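# Four arms open a pallet collar and seat it

## Task

Unfold the pallet collar into its open shape, then set it down on the pallet so that it sits squarely and fully in place.

## Robot and tools

Robots: four Kinova Gen3 arms named arm1, arm2, arm3 and arm4. Each has seven revolute joints and a Robotiq 2F-85 two-finger gripper. The hand can reach about 1.0 m from the vertical axis of joint 1. Each foot (base_link) faces along its own +x. Foot poses in the scene frame, in metres, as x, y, z with quat_wxyz: arm1 -0.424, -0.872, +0.754 (+0.738, 0, 0, +0.675); arm2 +0.229, -0.880, +0.835 (+0.670, +0.001, 0, +0.742); arm3 +1.000, -0.048, +0.810 (+0.112, +0.001, 0, -0.994); arm4 -0.901, -0.169, +0.832 (+0.991, -0.003, +0.004, -0.132).

Frames: one scene frame in metres, origin on the floor, +z pointing up. The hand point is the middle of the closed finger pads, which are 38 mm long. It sits about 2 cm short of the fingertips when the gripper is shut or half open, and about 0.5 cm short when it is fully open. The fingers extend along the hand's +z and close along its y axis.

move: sends one action and returns robot state plus any requested images. The optional keys arm1 to arm4 each hold "joints" and, if wanted, "min_time_s". "joints" maps joint names to absolute targets, not offsets. Only the named joints change target, and you give one object per arm. The joint names are joint1_rad to joint7_rad, in radians, and gripper_m, the fingertip gap in metres. Ranges: joint1_rad, joint3_rad, joint5_rad and joint7_rad run from -69.115 to 69.115; joint2_rad -2.249 to 2.249; joint4_rad -2.579 to 2.579; joint6_rad -2.099 to 2.099; gripper_m 0 to 0.085. A joint counts as done within ±0.01 rad, and the gripper within ±0.003 m. Meanings: joint1 turns the arm about its foot, with positive clockwise seen from above, and at 0 the arm extends along the foot's +x. joint2 is the shoulder: 0 is upright and positive leans forward. joint3 spins the upper arm. joint4 is the elbow: 0 is straight, and positive bends the same way positive joint2 leans. joint5 spins the forearm. joint6 is the wrist, bending like joint4 when joint5 is 0. joint7 rolls the hand, with positive counter-clockwise seen from behind it. "min_time_s" (0.1 to 8 s) is a lower bound on how long that arm's motions take. Target speed is capped at 1.39 rad/s for joints 1 to 4 and 1.22 rad/s for joints 5 to 7. One action may last at most 15 s. From rest, the arm joints in one action start and finish together, and the hand may swing wide on the way. "cameras" lists names from arm1_cam_wrist to arm4_cam_wrist, cam_high, cam_low, or "all". Use [] for none. If left out, a call with an action shows no images and a call without one shows all. Images are 896x504. "blocking" true or omitted waits until everything is at rest. false returns after about 0.5 s while the motion keeps going. A later move replaces only the joints it names. A move with no action reports full state.

Result lines: "move" names the arms that got commands. "as last shown" marks an arm that was not commanded, whose status reads "not commanded". "pictures" gives the order of the images. "earlier move" shows the progress of earlier non-blocking moves. joint_status can read moving, done, off_target (resting away from the target and possibly still pushing), not_followed (a safety check is holding the joint targets back; the gripper still acts, and the arm retries until you retarget it or call stop), stopped, time_out (an unrequested stop; the joint holds where it ended), or limit_stop_at_motor_heat. Joint velocities are in rad/s, and "within noise" means the arm is still. Joint torques are in N m, with positive toward larger joint values, and include offsets and noise. Flange force is the outside force on the gripper along the hand's x, y and z. It includes the weight of a held load, has bias, and may say "no reading". Lines that begin "previous command not reached" or "held back during" also come from the safety check. If a move or wait is refused, or an unrequested stop hits it, the rest of the calls in that reply are skipped.

wait: seconds (0 to 10) lets the simulation run with no new commands and returns state. It may return early once a running move comes to rest. The optional cameras key works as in move.
stop: brakes every running motion and returns when all arms rest. Braked joints read "stopped" and may keep pressing on whatever they touch. It takes optional cameras.
zoom_image: camera (one name) and region [x0, y0, x1, y1], in pixels from the top-left of that camera's newest image, at most 504 by 504.
read_manual: section "licences" returns licence text only.
finished_scene: scene (integer) ends the current scene. This cannot be undone, and the collar must stay seated on its own afterwards.

The clock runs while you think, and a pending motion keeps going during that time.

Avoid: any firm press between two robots, including closing a gripper on another arm's fingers. This can fail the scene at once, and nothing in the state reports such contact. The safety check may react too late and does not stop fingers closing onto another arm. Do not push objects off the work area or onto the floor, drop them or let them fall far, release a part while it moves, or strike fixed or heavy things. An arm does not stop on contact and will keep pushing. Joint torques above 104.5 N m (joints 1 to 4) or 51.3 N m (joints 5 to 7), or straying more than 5 degrees from the planned path, cause a torque fault that freezes the arm for 10 s. Holding loads, stretching an arm out, or pushing at an unreachable pose heats the motors. MOTOR HOT appears at 60 °C, and at 75 °C an OVER-TEMPERATURE FAULT lets the arm sag for 30 to 60 s; resend targets once the arm accepts commands again. Grip hardest by starting wide open and setting gripper_m well below the part's width, but avoid gripping hard on a part that is still resting on something. Loose objects may occasionally get small pushes.

Each tool is called after "Emit:" as name(argument=value, ...), one argument or row to a line, values as JSON.

## Session

Emit:
move(
)

Scene clock: 0.00 s.
Joint torques (N m): no reading
Motor temperatures (°C): arm1=[36 35 27 36 44 41 47] | arm2=[29 29 34 32 41 37 40] | arm3=[38 37 36 33 40 44 43] | arm4=[32 38 30 26 36 46 35]
Flange force (N): no reading
Joint velocities: within noise
arm1.joint_positions: joint1_rad=-0.451 joint2_rad=-0.488 joint3_rad=-0.090 joint4_rad=+1.489 joint5_rad=-0.024 joint6_rad=+1.942 joint7_rad=+1.015 gripper_m=+0.085
arm1.joint_status: not commanded
arm1.hand: x=-0.4710 y=-0.7525 z=+1.2743 quat_wxyz=(-0.037, +0.668, -0.738, -0.091) (m; scene frame)
arm2.joint_positions: joint1_rad=-0.105 joint2_rad=-0.433 joint3_rad=-0.048 joint4_rad=+1.523 joint5_rad=-0.007 joint6_rad=+1.973 joint7_rad=+1.578 gripper_m=+0.085
arm2.joint_status: not commanded
arm2.hand: x=+0.2167 y=-0.7544 z=+1.3374 quat_wxyz=(-0.030, +0.793, -0.608, -0.028) (m; scene frame)
arm3.joint_positions: joint1_rad=+0.140 joint2_rad=-0.480 joint3_rad=-0.040 joint4_rad=+1.504 joint5_rad=-0.048 joint6_rad=+1.957 joint7_rad=+1.461 gripper_m=+0.085
arm3.joint_status: not commanded
arm3.hand: x=+0.8757 y=-0.0555 z=+1.3239 quat_wxyz=(-0.022, -0.997, -0.017, +0.077) (m; scene frame)
arm4.joint_positions: joint1_rad=-0.493 joint2_rad=-0.458 joint3_rad=-0.036 joint4_rad=+1.502 joint5_rad=-0.057 joint6_rad=+2.052 joint7_rad=+1.434 gripper_m=+0.085
arm4.joint_status: not commanded
arm4.hand: x=-0.7992 y=-0.1467 z=+1.3410 quat_wxyz=(-0.014, +0.076, -0.997, -0.019) (m; scene frame)
pictures: arm1_cam_wrist, arm2_cam_wrist, arm3_cam_wrist, arm4_cam_wrist, cam_high, cam_low

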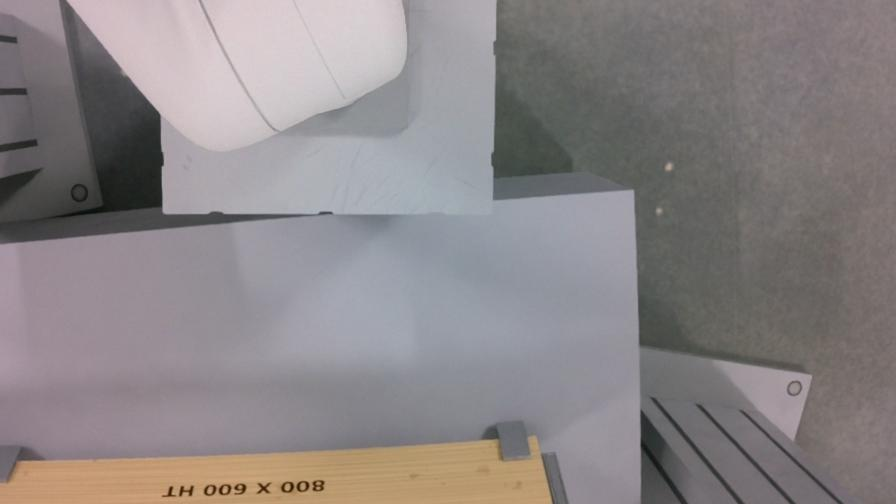

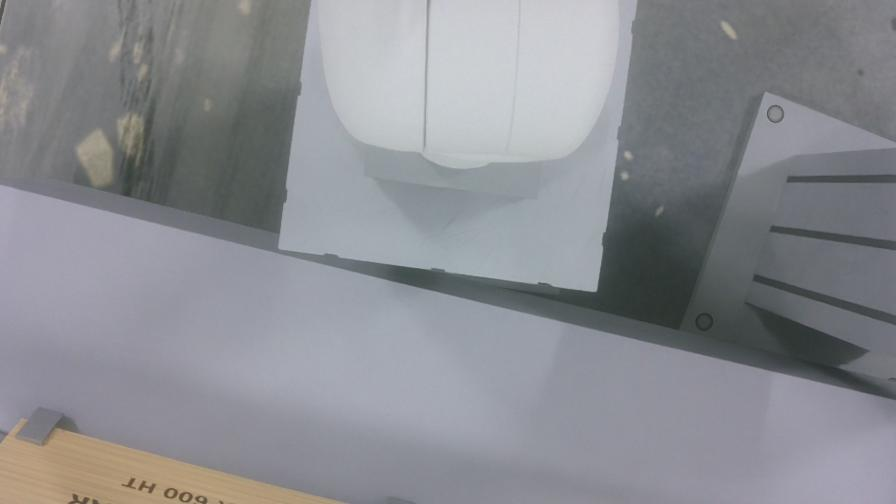

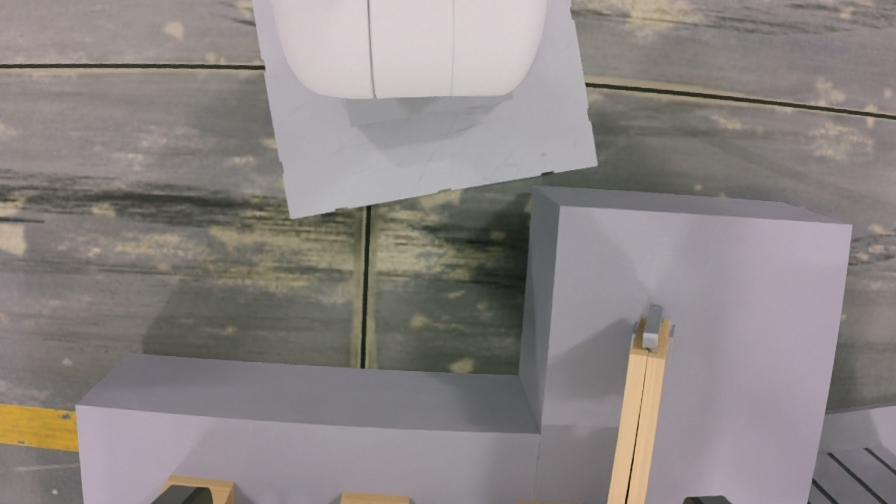

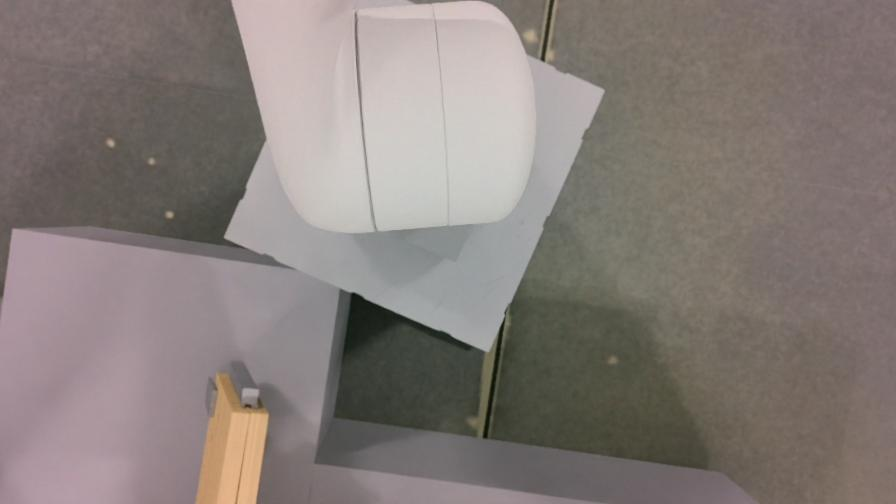

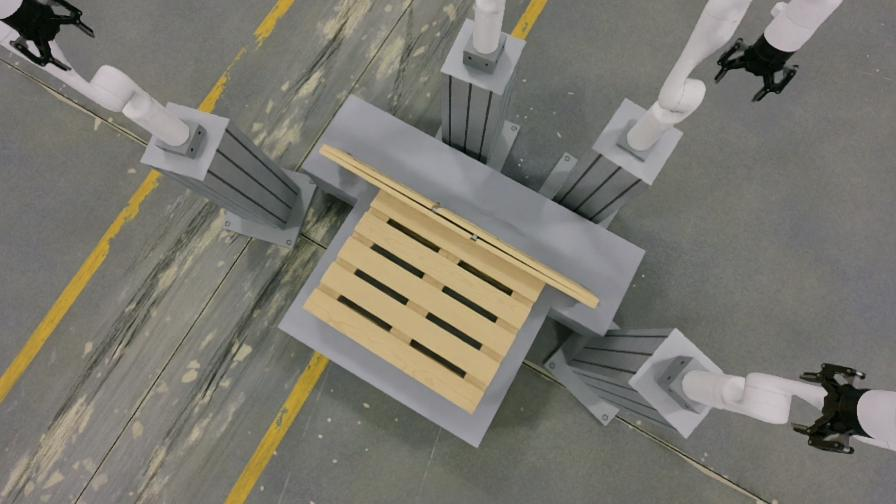

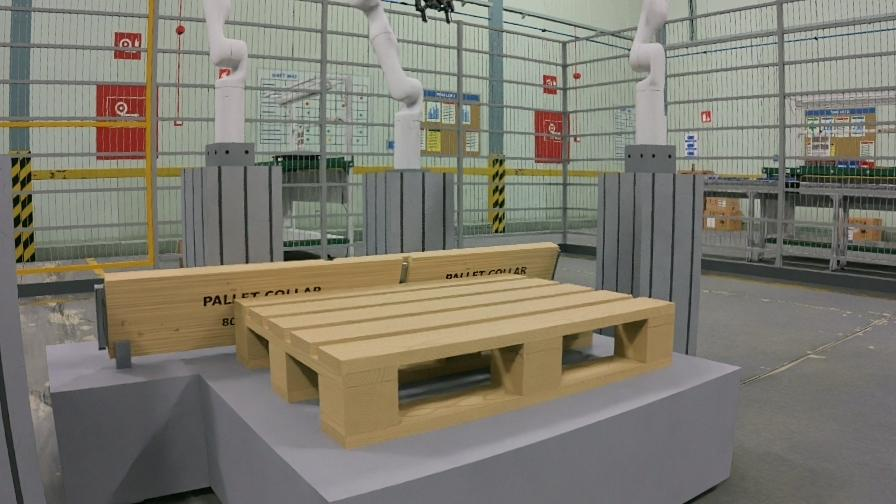

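Emit:
zoom_image(
  camera="cam_low",
  region=[60, 200, 564, 450],
)

Emit:
zoom_image(
  camera="cam_high",
  region=[280, 80, 660, 450],
)

Emit:
zoom_image(
  camera="arm3_cam_wrist",
  region=[540, 280, 760, 504],
)

Emit:
zoom_image(
  camera="arm4_cam_wrist",
  region=[140, 320, 340, 504],
)

Emit:
zoom_image(
  camera="cam_high",
  region=[400, 180, 510, 260],
)

Scaled by 1.000.

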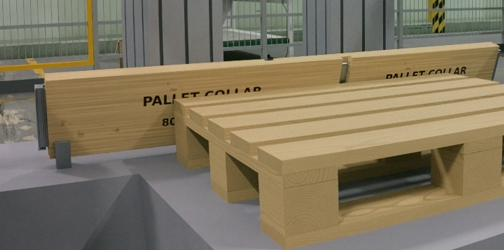

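Scaled by 1.326 from the camera's image (finer frame: 1280x720).

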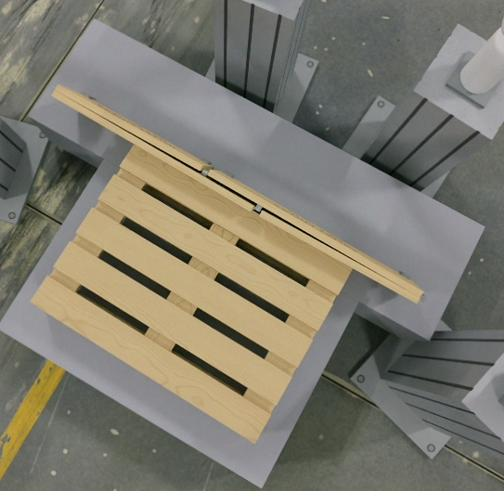

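Scaled by 2.250 from the camera's image (finer frame: 1280x720).

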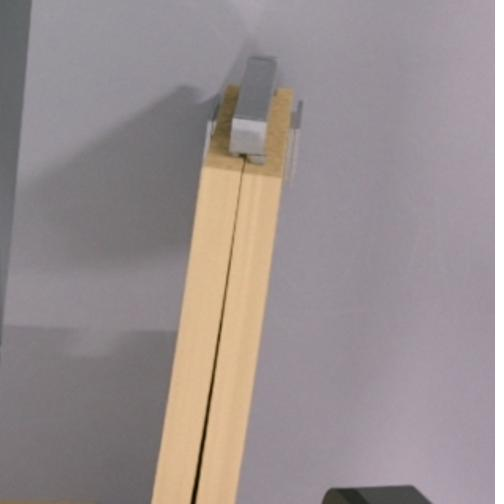

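Scaled by 2.520 from the camera's image (finer frame: 1280x720).

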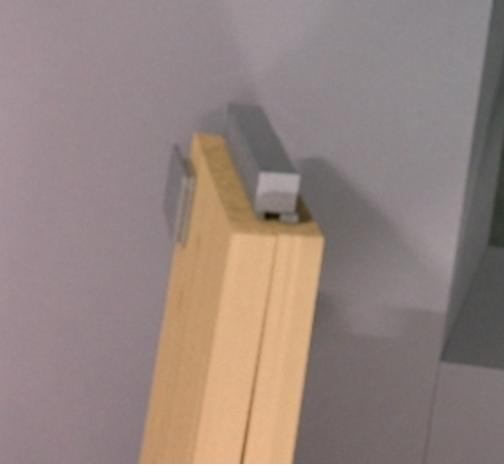

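Scaled by 4.582 from the camera's image (finer frame: 1280x720).

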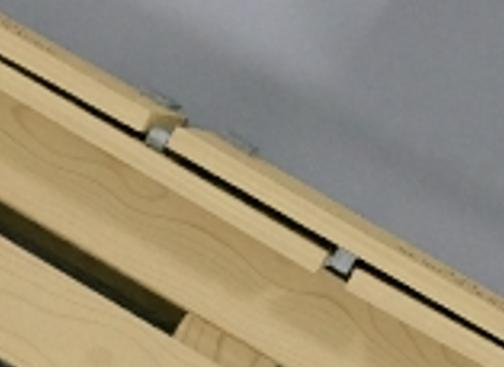

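Emit:
move(
  arm1={"joints": {"joint1_rad": 0.434, "joint2_rad": 0.979, "joint3_rad": 0, "joint4_rad": 1.209, "joint5_rad": 0, "joint6_rad": 0.953, "joint7_rad": 0.523}},
  arm2={"joints": {"joint1_rad": -0.002, "joint2_rad": 0.978, "joint3_rad": 0, "joint4_rad": 1.588, "joint5_rad": 0, "joint6_rad": 0.576, "joint7_rad": -0.103}},
  arm3={"joints": {"joint1_rad": -0.638, "joint2_rad": 0.824, "joint3_rad": 0, "joint4_rad": 1.915, "joint5_rad": 0, "joint6_rad": 0.403, "joint7_rad": 0.708}},
  arm4={"joints": {"joint1_rad": 0.259, "joint2_rad": 0.82, "joint3_rad": 0, "joint4_rad": 2.222, "joint5_rad": 0, "joint6_rad": 0.1, "joint7_rad": 2.095}},
  cameras=["arm1_cam_wrist", "arm2_cam_wrist", "arm3_cam_wrist", "arm4_cam_wrist"],
)

Scene clock: 458.20 s.
Joint torques (N m): arm1=[-0.56 -25.73 -0.99 -7.44 0.22 -0.04 0.4] | arm2=[0.62 -19.81 0.04 -5.66 0.17 -0.24 -0.31] | arm3=[-0.71 -18.18 0.22 -4.21 0.49 0.12 -0.01] | arm4=[0.35 -15.49 -0.63 -0.68 -0.18 0.29 -0.03]
Motor temperatures (°C): arm1=[33 31 27 32 42 38 45] | arm2=[28 29 30 30 38 36 40] | arm3=[31 32 31 32 39 43 40] | arm4=[28 33 27 25 35 44 35]
Flange force (N): arm1=[-1.7 2.5 2.2] | arm2=[0.7 -4.8 -4.5] | arm3=[1.0 -3.0 -0.9] | arm4=[0.1 0.7 -0.4]
move: arm1 done; arm2 done; arm3 done; arm4 done
Joint velocities: within noise
arm1.joint_positions: joint1_rad=+0.434 joint2_rad=+0.979 joint3_rad=+0.000 joint4_rad=+1.209 joint5_rad=+0.000 joint6_rad=+0.953 joint7_rad=+0.523 gripper_m=+0.085
arm1.joint_status: all done
arm1.hand: x=-0.0995 y=-0.3595 z=+0.7796 quat_wxyz=(+0.000, +0.000, -1.000, +0.000)
arm2.joint_positions: joint1_rad=-0.002 joint2_rad=+0.978 joint3_rad=+0.000 joint4_rad=+1.588 joint5_rad=+0.000 joint6_rad=+0.576 joint7_rad=-0.103 gripper_m=+0.085
arm2.joint_status: all done
arm2.hand: x=+0.1994 y=-0.3604 z=+0.7812 quat_wxyz=(+0.001, +0.001, -1.000, -0.001)
arm3.joint_positions: joint1_rad=-0.638 joint2_rad=+0.824 joint3_rad=+0.000 joint4_rad=+1.915 joint5_rad=+0.000 joint6_rad=+0.403 joint7_rad=+0.708 gripper_m=+0.085
arm3.joint_status: all done
arm3.hand: x=+0.7007 y=-0.3599 z=+0.7795 quat_wxyz=(+0.000, -1.000, +0.000, -0.001)
arm4.joint_positions: joint1_rad=+0.259 joint2_rad=+0.820 joint3_rad=+0.000 joint4_rad=+2.222 joint5_rad=+0.000 joint6_rad=+0.100 joint7_rad=+2.095 gripper_m=+0.085
arm4.joint_status: all done
arm4.hand: x=-0.6211 y=-0.3605 z=+0.7784 quat_wxyz=(+0.005, +0.000, -1.000, +0.002)

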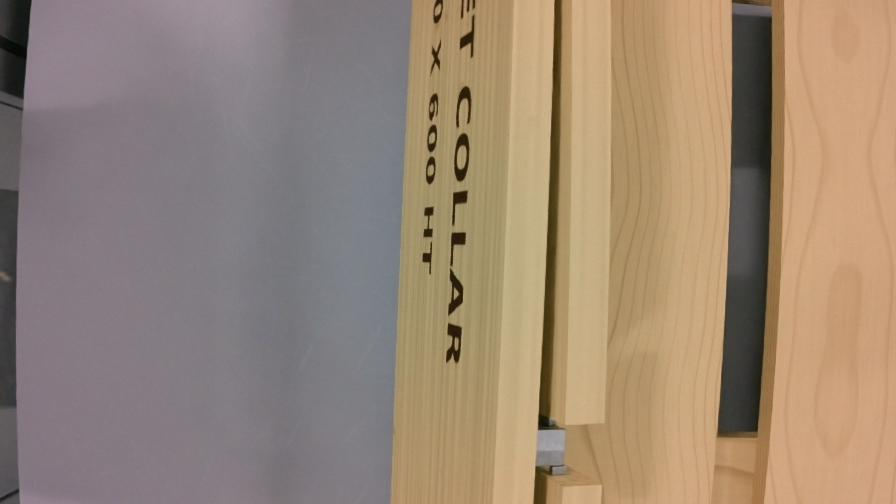

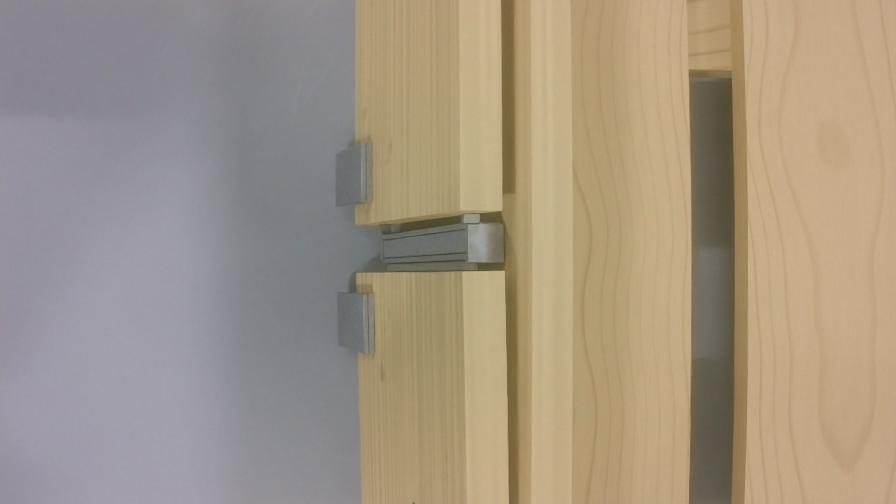

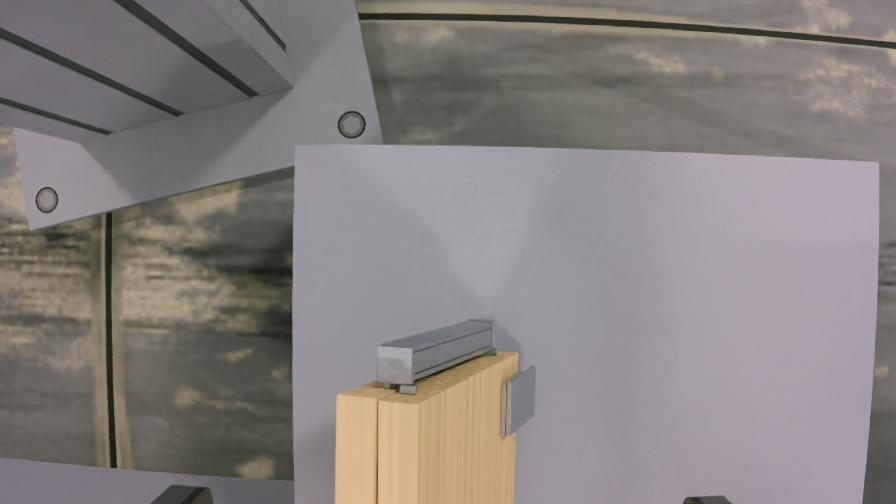

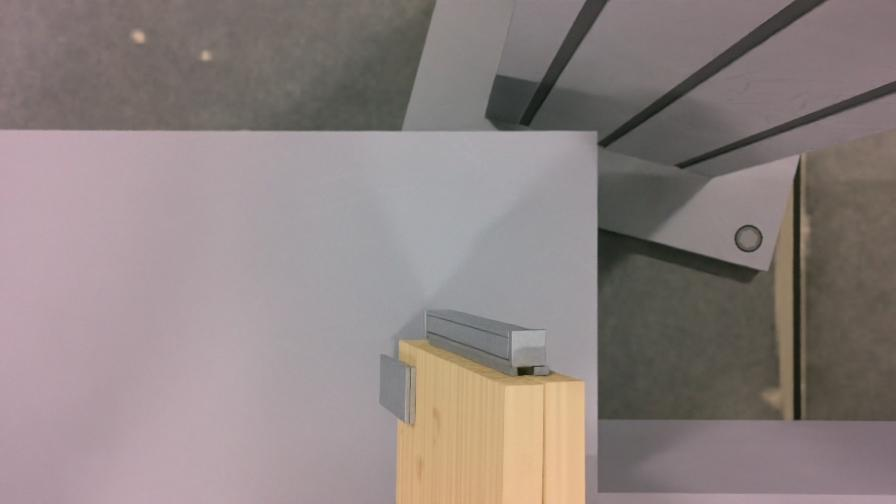

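Emit:
zoom_image(
  camera="arm2_cam_wrist",
  region=[420, 120, 640, 380],
)

Emit:
zoom_image(
  camera="arm1_cam_wrist",
  region=[470, 300, 650, 504],
)

Scaled by 1.938 from the camera's image (finer frame: 1280x720).

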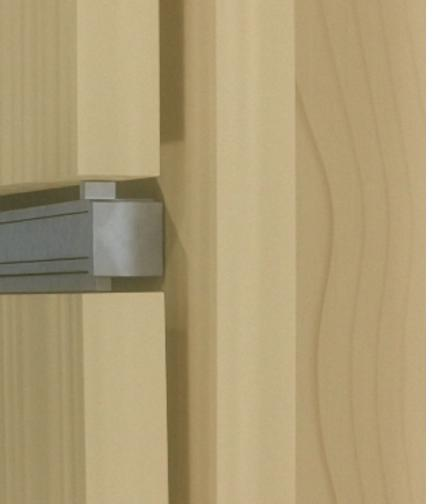

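Scaled by 2.471 from the camera's image (finer frame: 1280x720).

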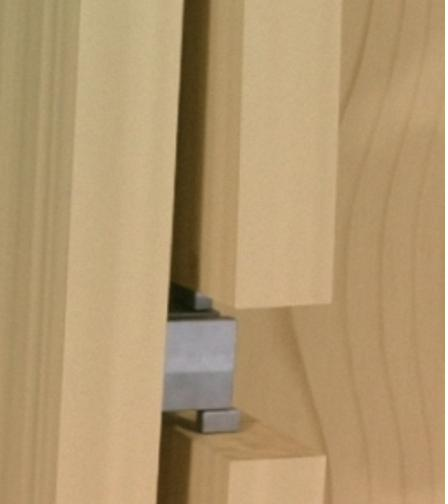

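Emit:
move(
  arm1={"joints": {"joint1_rad": 0.289, "joint2_rad": 0.645, "joint4_rad": 1.130, "joint6_rad": 1.3665, "joint7_rad": 0.378}},
  arm2={"joints": {"joint1_rad": 0.3845, "joint2_rad": 0.811, "joint4_rad": 1.443, "joint6_rad": 0.888, "joint7_rad": 0.283}},
  arm3={"joints": {"joint1_rad": 0.575, "joint2_rad": 1.017, "joint4_rad": 0.893, "joint6_rad": 1.231, "joint7_rad": 1.921}},
  arm4={"joints": {"joint1_rad": -0.934, "joint2_rad": 0.969, "joint4_rad": 1.076, "joint6_rad": 1.096, "joint7_rad": 0.902}},
  cameras=["arm1_cam_wrist", "arm2_cam_wrist", "arm3_cam_wrist", "arm4_cam_wrist"],
)

Scene clock: 724.97 s.
Joint torques (N m): arm1=[-0.55 -22.71 -1.16 -8.92 0.24 -0.01 0.4] | arm2=[0.59 -19.7 -0.01 -7.73 0.17 -0.23 -0.39] | arm3=[-0.66 -25.26 0.39 -9.05 0.5 0.14 -0.05] | arm4=[0.19 -24.64 -0.69 -7.85 -0.21 0.34 -0.05]
Motor temperatures (°C): arm1=[33 34 27 32 42 37 45] | arm2=[28 31 30 29 38 36 40] | arm3=[31 33 30 31 39 42 40] | arm4=[28 34 27 25 35 44 35]
Flange force (N): arm1=[-2.0 3.5 1.0] | arm2=[2.5 -5.7 -3.1] | arm3=[5.6 1.2 -0.1] | arm4=[0.9 -0.2 0.0]
move: arm1 done; arm2 done; arm3 done; arm4 done
Joint velocities: within noise
arm1.joint_positions: joint1_rad=+0.289 joint2_rad=+0.645 joint3_rad=+0.000 joint4_rad=+1.130 joint5_rad=+0.000 joint6_rad=+1.367 joint7_rad=+0.378 gripper_m=+0.085
arm1.joint_status: all done
arm1.hand: x=-0.1934 y=-0.3598 z=+0.9993 quat_wxyz=(+0.000, +0.000, -1.000, +0.000)
arm2.joint_positions: joint1_rad=+0.385 joint2_rad=+0.811 joint3_rad=+0.000 joint4_rad=+1.443 joint5_rad=+0.000 joint6_rad=+0.888 joint7_rad=+0.283 gripper_m=+0.085
arm2.joint_status: all done
arm2.hand: x=+0.4058 y=-0.3602 z=+0.9007 quat_wxyz=(+0.001, +0.001, -1.000, -0.001)
arm3.joint_positions: joint1_rad=+0.575 joint2_rad=+1.017 joint3_rad=+0.000 joint4_rad=+0.893 joint5_rad=+0.000 joint6_rad=+1.231 joint7_rad=+1.921 gripper_m=+0.085
arm3.joint_status: all done
arm3.hand: x=+0.3936 y=+0.1998 z=+0.8986 quat_wxyz=(+0.000, -1.000, +0.000, -0.001)
arm4.joint_positions: joint1_rad=-0.934 joint2_rad=+0.969 joint3_rad=+0.000 joint4_rad=+1.076 joint5_rad=+0.000 joint6_rad=+1.096 joint7_rad=+0.902 gripper_m=+0.085
arm4.joint_status: all done
arm4.hand: x=-0.3935 y=+0.2000 z=+0.8944 quat_wxyz=(+0.004, +0.000, -1.000, +0.002)

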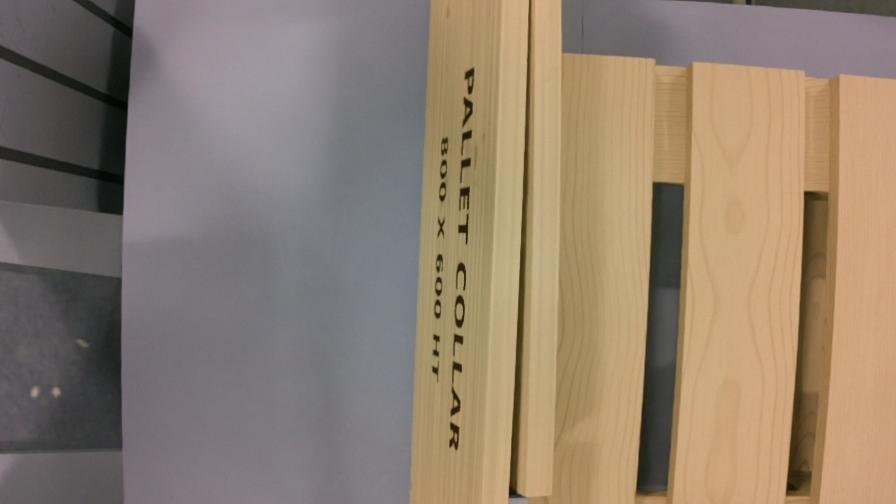

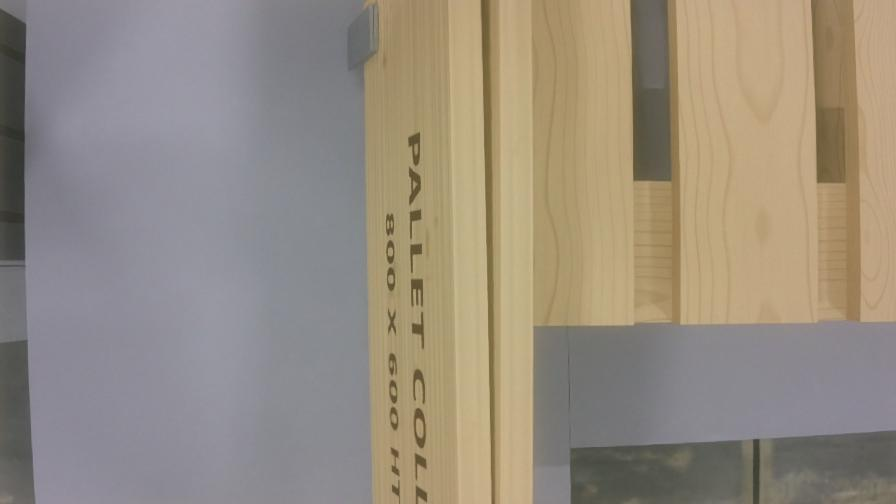

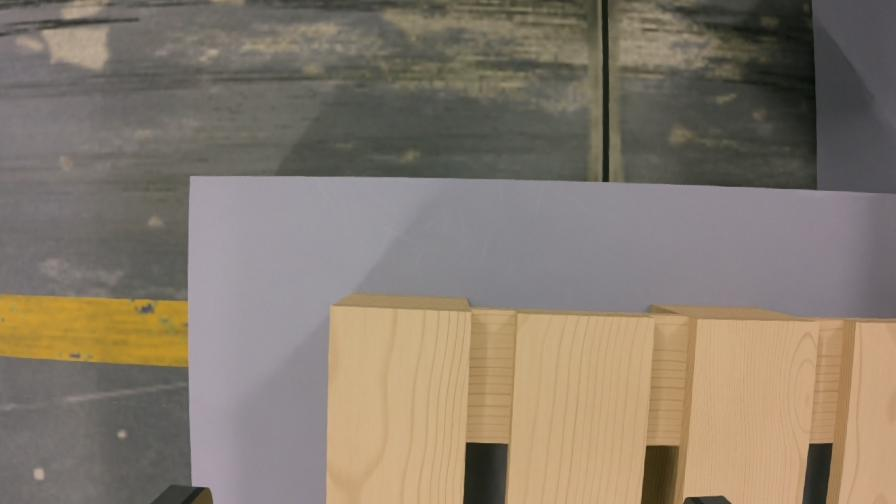

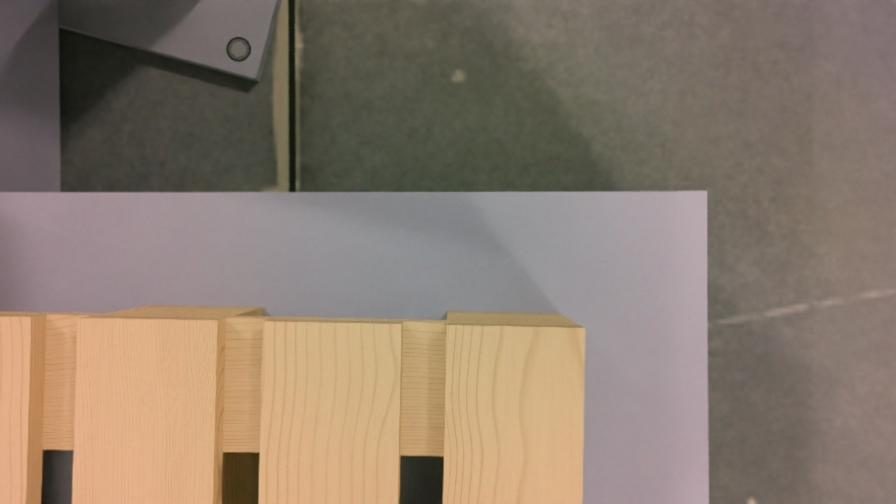

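Emit:
move(
  arm2={"joints": {"joint1_rad": -0.230, "joint2_rad": 1.123, "joint4_rad": 1.627, "joint6_rad": 0.391, "joint7_rad": -0.332}},
  arm3={"joints": {"joint1_rad": -0.443, "joint2_rad": 1.171, "joint4_rad": 1.639, "joint6_rad": 0.332, "joint7_rad": 0.903}},
  arm4={"joints": {"joint1_rad": 0.073, "joint2_rad": 1.184, "joint4_rad": 1.986, "joint6_rad": -0.029, "joint7_rad": 1.908}},
  cameras=["arm2_cam_wrist", "arm3_cam_wrist", "arm4_cam_wrist"],
)

Scene clock: 986.93 s.
Joint torques (N m): arm1=[-0.56 -22.68 -1.16 -8.91 0.24 -0.06 0.35] | arm2=[0.56 -19.83 0.1 -4.27 0.21 -0.26 -0.3] | arm3=[-0.72 -21.24 0.33 -3.61 0.47 0.14 -0.03] | arm4=[0.41 -18.26 -0.58 0.54 -0.18 0.34 -0.02]
Motor temperatures (°C): arm1=[33 36 27 32 41 36 45] | arm2=[28 34 30 29 37 36 40] | arm3=[30 35 29 32 38 42 39] | arm4=[28 36 26 26 35 43 34]
Flange force (N): arm1=[-2.1 3.6 0.8] | arm2=[-0.2 -4.2 -5.3] | arm3=[1.9 -2.9 -2.0] | arm4=[0.2 0.5 -0.4]
move: arm2 done; arm3 done; arm4 done
Joint velocities: within noise
arm1: as last shown
arm2.joint_positions: joint1_rad=-0.230 joint2_rad=+1.123 joint3_rad=+0.000 joint4_rad=+1.627 joint5_rad=+0.000 joint6_rad=+0.391 joint7_rad=-0.332 gripper_m=+0.085
arm2.joint_status: all done
arm2.hand: x=+0.0893 y=-0.3998 z=+0.7015 quat_wxyz=(+0.001, +0.000, -1.000, -0.001)
arm3.joint_positions: joint1_rad=-0.443 joint2_rad=+1.171 joint3_rad=+0.000 joint4_rad=+1.639 joint5_rad=+0.000 joint6_rad=+0.332 joint7_rad=+0.903 gripper_m=+0.085
arm3.joint_status: all done
arm3.hand: x=+0.6006 y=-0.3320 z=+0.6492 quat_wxyz=(+0.000, -1.000, +0.000, -0.001)
arm4.joint_positions: joint1_rad=+0.073 joint2_rad=+1.184 joint3_rad=+0.000 joint4_rad=+1.986 joint5_rad=+0.000 joint6_rad=-0.029 joint7_rad=+1.908 gripper_m=+0.085
arm4.joint_status: all done
arm4.hand: x=-0.5520 y=-0.3199 z=+0.6479 quat_wxyz=(+0.004, -0.001, -1.000, +0.002)

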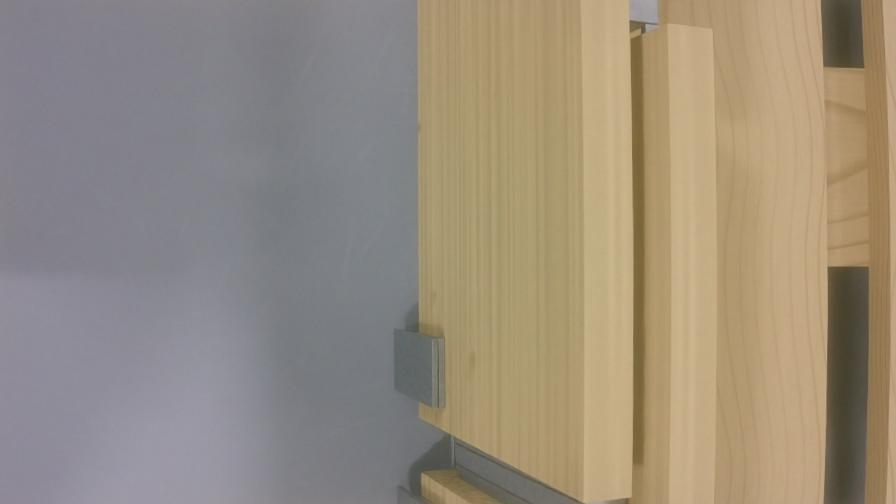

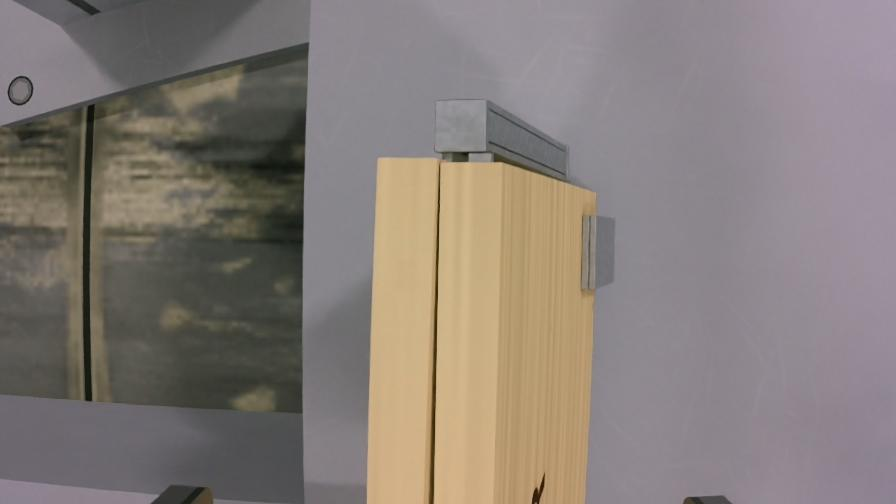

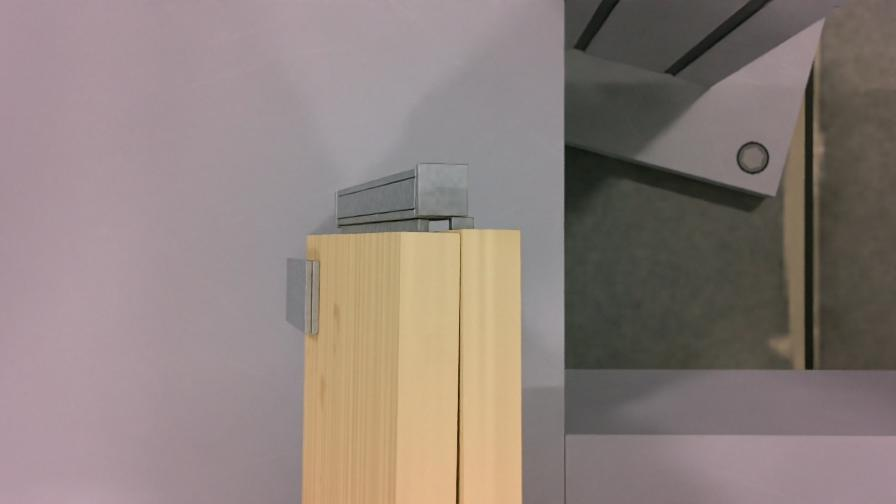

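Emit:
move(
  arm3={"joints": {"joint1_rad": -0.453, "joint2_rad": 1.613, "joint4_rad": 1.294, "joint6_rad": 0.235, "joint7_rad": 0.893}, "min_time_s": 2.5},
  arm4={"joints": {"joint1_rad": 0.085, "joint2_rad": 1.645, "joint4_rad": 1.614, "joint6_rad": -0.117, "joint7_rad": 1.921}, "min_time_s": 2.5},
  cameras=["arm3_cam_wrist", "arm4_cam_wrist", "cam_low"],
)

Scene clock: 1060.13 s.
Joint torques (N m): arm1=[-0.58 -22.73 -1.13 -8.91 0.23 -0.04 0.38] | arm2=[0.61 -19.81 0.14 -4.34 0.15 -0.32 -0.42] | arm3=[3.83 45.57 5.12 -22.13 1.05 -15.24 -0.43] | arm4=[-2.85 49.04 -7.85 -40.3 0.65 -13.4 0.44]
Motor temperatures (°C): arm1=[33 36 27 32 41 36 45] | arm2=[28 33 30 29 37 36 40] | arm3=[30 34 29 32 38 42 39] | arm4=[28 36 26 25 35 43 34]
Flange force (N): arm1=[-2.1 3.7 0.9] | arm2=[-0.3 -4.2 -5.5] | arm3=[58.4 -33.3 -212.6] | arm4=[56.0 17.0 -265.9]
move: arm3 done; arm4 done
Joint velocities: within noise
arm1, arm2: as last shown
arm3.joint_positions: joint1_rad=-0.453 joint2_rad=+1.611 joint3_rad=+0.000 joint4_rad=+1.294 joint5_rad=+0.000 joint6_rad=+0.235 joint7_rad=+0.893 gripper_m=+0.085
arm3.joint_status: all done
arm3.hand: x=+0.5999 y=-0.3394 z=+0.4604 quat_wxyz=(-0.001, -1.000, +0.000, +0.000)
arm4.joint_positions: joint1_rad=+0.085 joint2_rad=+1.642 joint3_rad=+0.000 joint4_rad=+1.614 joint5_rad=+0.000 joint6_rad=-0.117 joint7_rad=+1.921 gripper_m=+0.085
arm4.joint_status: all done
arm4.hand: x=-0.5521 y=-0.3263 z=+0.4613 quat_wxyz=(+0.003, +0.000, -1.000, +0.003)

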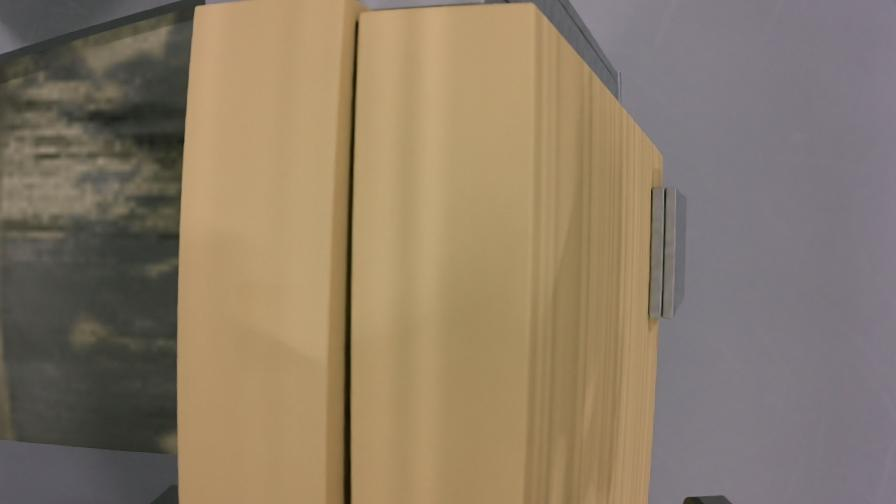

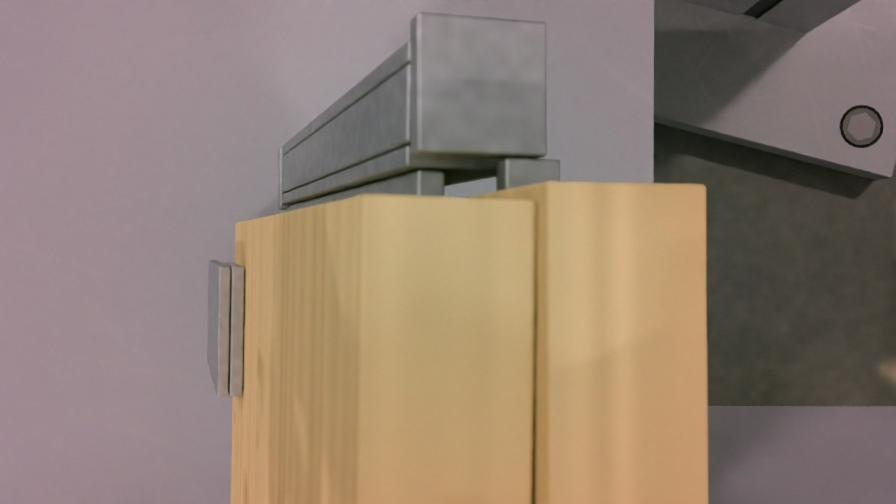

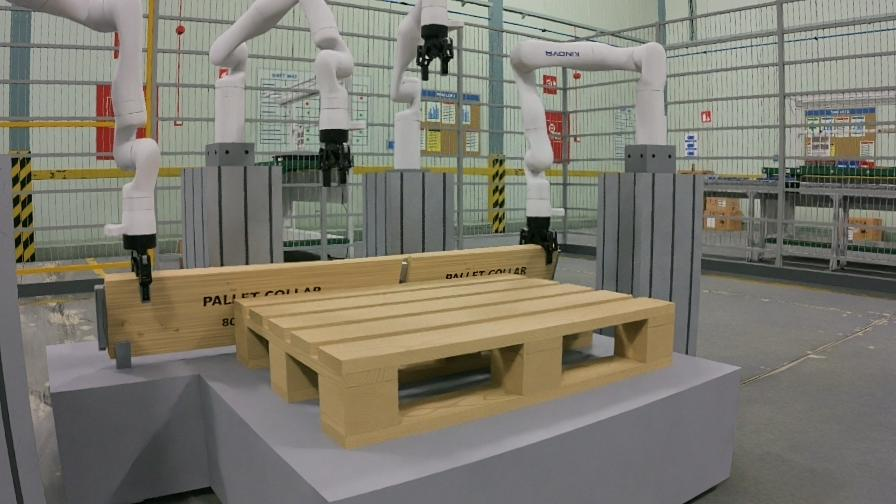

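Emit:
move(
  arm3={"joints": {"joint2_rad": 1.565, "joint4_rad": 1.343, "joint6_rad": 0.233}, "min_time_s": 1.0},
  arm4={"joints": {"joint2_rad": 1.598, "joint4_rad": 1.664, "joint6_rad": -0.120}, "min_time_s": 1.0},
  cameras=["arm4_cam_wrist"],
)

Scene clock: 1084.53 s.
Joint torques (N m): arm1=[-0.55 -22.75 -1.17 -8.92 0.23 -0.03 0.41] | arm2=[0.6 -19.87 0.16 -4.31 0.25 -0.27 -0.36] | arm3=[-0.68 -21.97 0.41 -2.75 0.47 0.11 0.01] | arm4=[0.41 -18.82 -0.45 1.38 -0.17 0.34 -0.03]
Motor temperatures (°C): arm1=[33 36 27 32 41 36 45] | arm2=[28 33 30 29 37 36 40] | arm3=[30 38 29 32 38 43 39] | arm4=[28 41 26 29 35 44 34]
Flange force (N): arm1=[-2.0 3.7 1.0] | arm2=[-0.2 -4.2 -5.2] | arm3=[2.0 -2.6 -3.1] | arm4=[0.2 0.3 -0.7]
move: arm3 done; arm4 done
Joint velocities: within noise
arm1, arm2: as last shown
arm3.joint_positions: joint1_rad=-0.453 joint2_rad=+1.565 joint3_rad=+0.000 joint4_rad=+1.343 joint5_rad=+0.000 joint6_rad=+0.233 joint7_rad=+0.893 gripper_m=+0.085
arm3.joint_status: all done
arm3.hand: x=+0.6007 y=-0.3386 z=+0.4793 quat_wxyz=(-0.001, -1.000, +0.000, -0.001)
arm4.joint_positions: joint1_rad=+0.085 joint2_rad=+1.598 joint3_rad=+0.000 joint4_rad=+1.664 joint5_rad=+0.000 joint6_rad=-0.120 joint7_rad=+1.921 gripper_m=+0.085
arm4.joint_status: all done
arm4.hand: x=-0.5537 y=-0.3254 z=+0.4799 quat_wxyz=(+0.005, +0.000, -1.000, +0.002)

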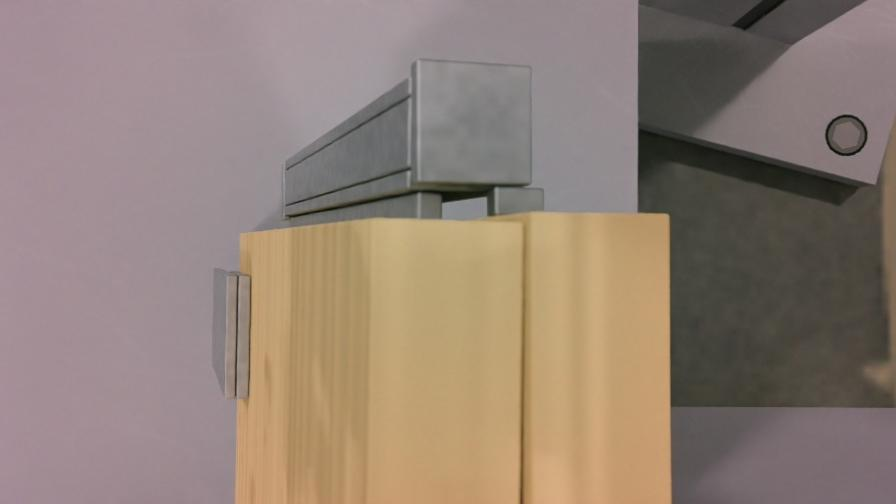

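Emit:
move(
  arm3={"joints": {"joint1_rad": -0.553, "joint2_rad": 1.598, "joint4_rad": 1.1645, "joint6_rad": 0.379, "joint7_rad": 0.793}, "min_time_s": 3.0},
  arm4={"joints": {"joint1_rad": 0.245, "joint2_rad": 1.593, "joint4_rad": 1.5635, "joint6_rad": -0.015, "joint7_rad": 2.080}, "min_time_s": 3.0},
  cameras=["arm2_cam_wrist", "arm3_cam_wrist", "arm4_cam_wrist", "cam_low"],
)

Scene clock: 1106.67 s.
Joint torques (N m): arm1=[-0.59 -22.74 -1.16 -8.93 0.23 -0.04 0.4] | arm2=[0.57 -19.87 0.11 -4.26 0.19 -0.24 -0.35] | arm3=[-0.7 -23.19 0.38 -3.97 0.49 0.1 -0.05] | arm4=[0.42 -19.78 -0.44 0.33 -0.2 0.35 -0.02]
Motor temperatures (°C): arm1=[32 36 27 32 41 36 45] | arm2=[28 33 30 29 37 36 40] | arm3=[30 38 29 32 38 43 39] | arm4=[28 41 26 28 35 44 34]
Flange force (N): arm1=[-2.1 3.6 1.0] | arm2=[-0.2 -4.1 -5.1] | arm3=[1.9 -3.2 -3.2] | arm4=[0.4 0.6 -0.9]
move: arm3 done; arm4 done
Joint velocities: within noise
arm1, arm2: as last shown
arm3.joint_positions: joint1_rad=-0.553 joint2_rad=+1.598 joint3_rad=+0.000 joint4_rad=+1.165 joint5_rad=+0.000 joint6_rad=+0.379 joint7_rad=+0.793 gripper_m=+0.085
arm3.joint_status: all done
arm3.hand: x=+0.6009 y=-0.4074 z=+0.4793 quat_wxyz=(+0.000, -1.000, +0.000, -0.001)
arm4.joint_positions: joint1_rad=+0.245 joint2_rad=+1.593 joint3_rad=+0.000 joint4_rad=+1.564 joint5_rad=+0.000 joint6_rad=-0.015 joint7_rad=+2.080 gripper_m=+0.085
arm4.joint_status: all done
arm4.hand: x=-0.5539 y=-0.3956 z=+0.4800 quat_wxyz=(+0.005, -0.001, -1.000, +0.002)

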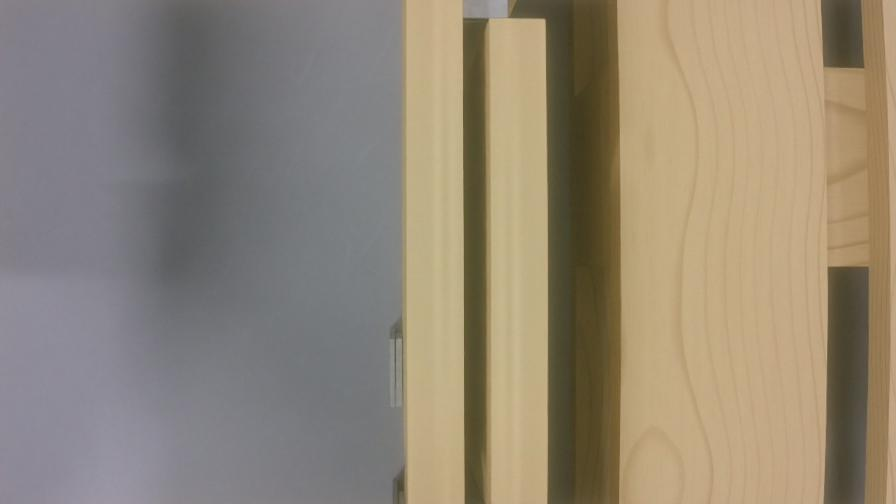

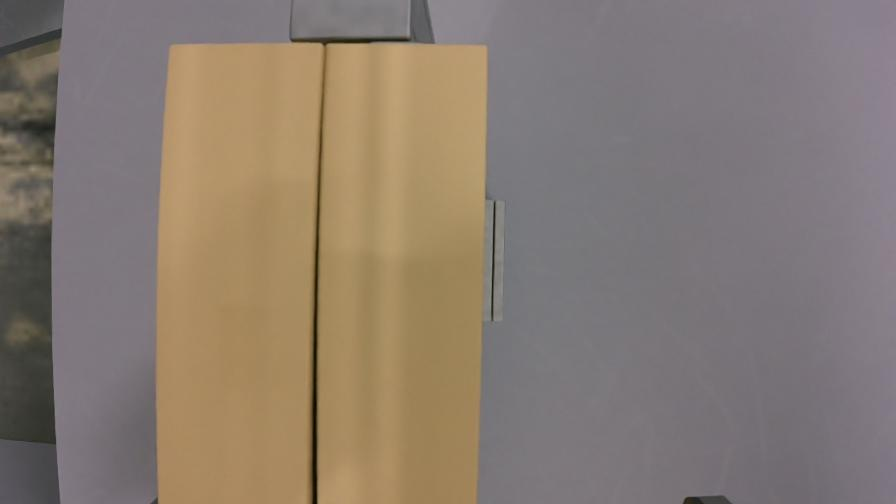

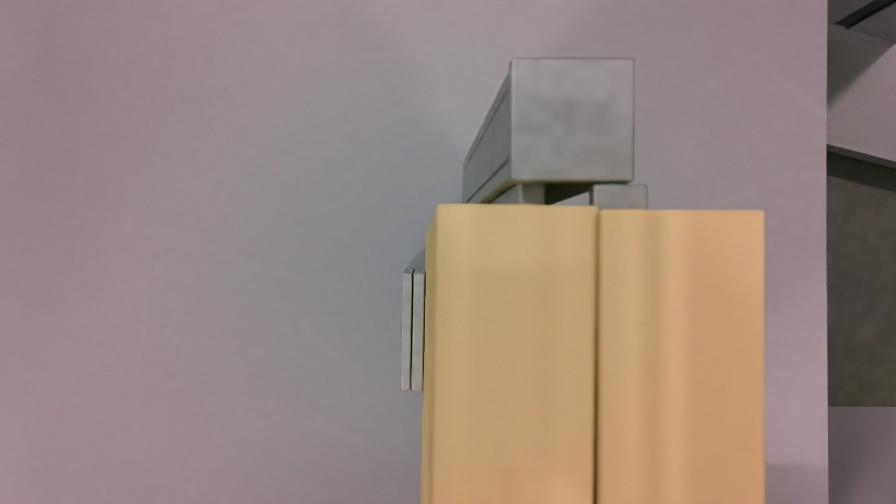

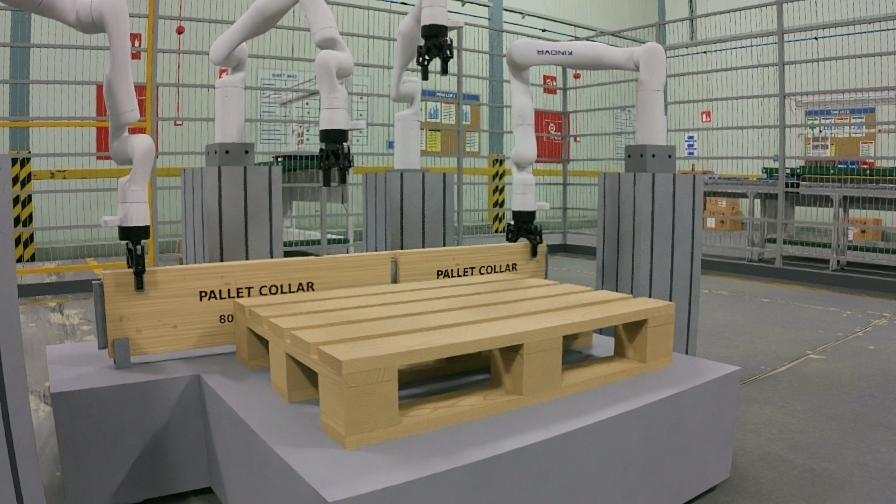

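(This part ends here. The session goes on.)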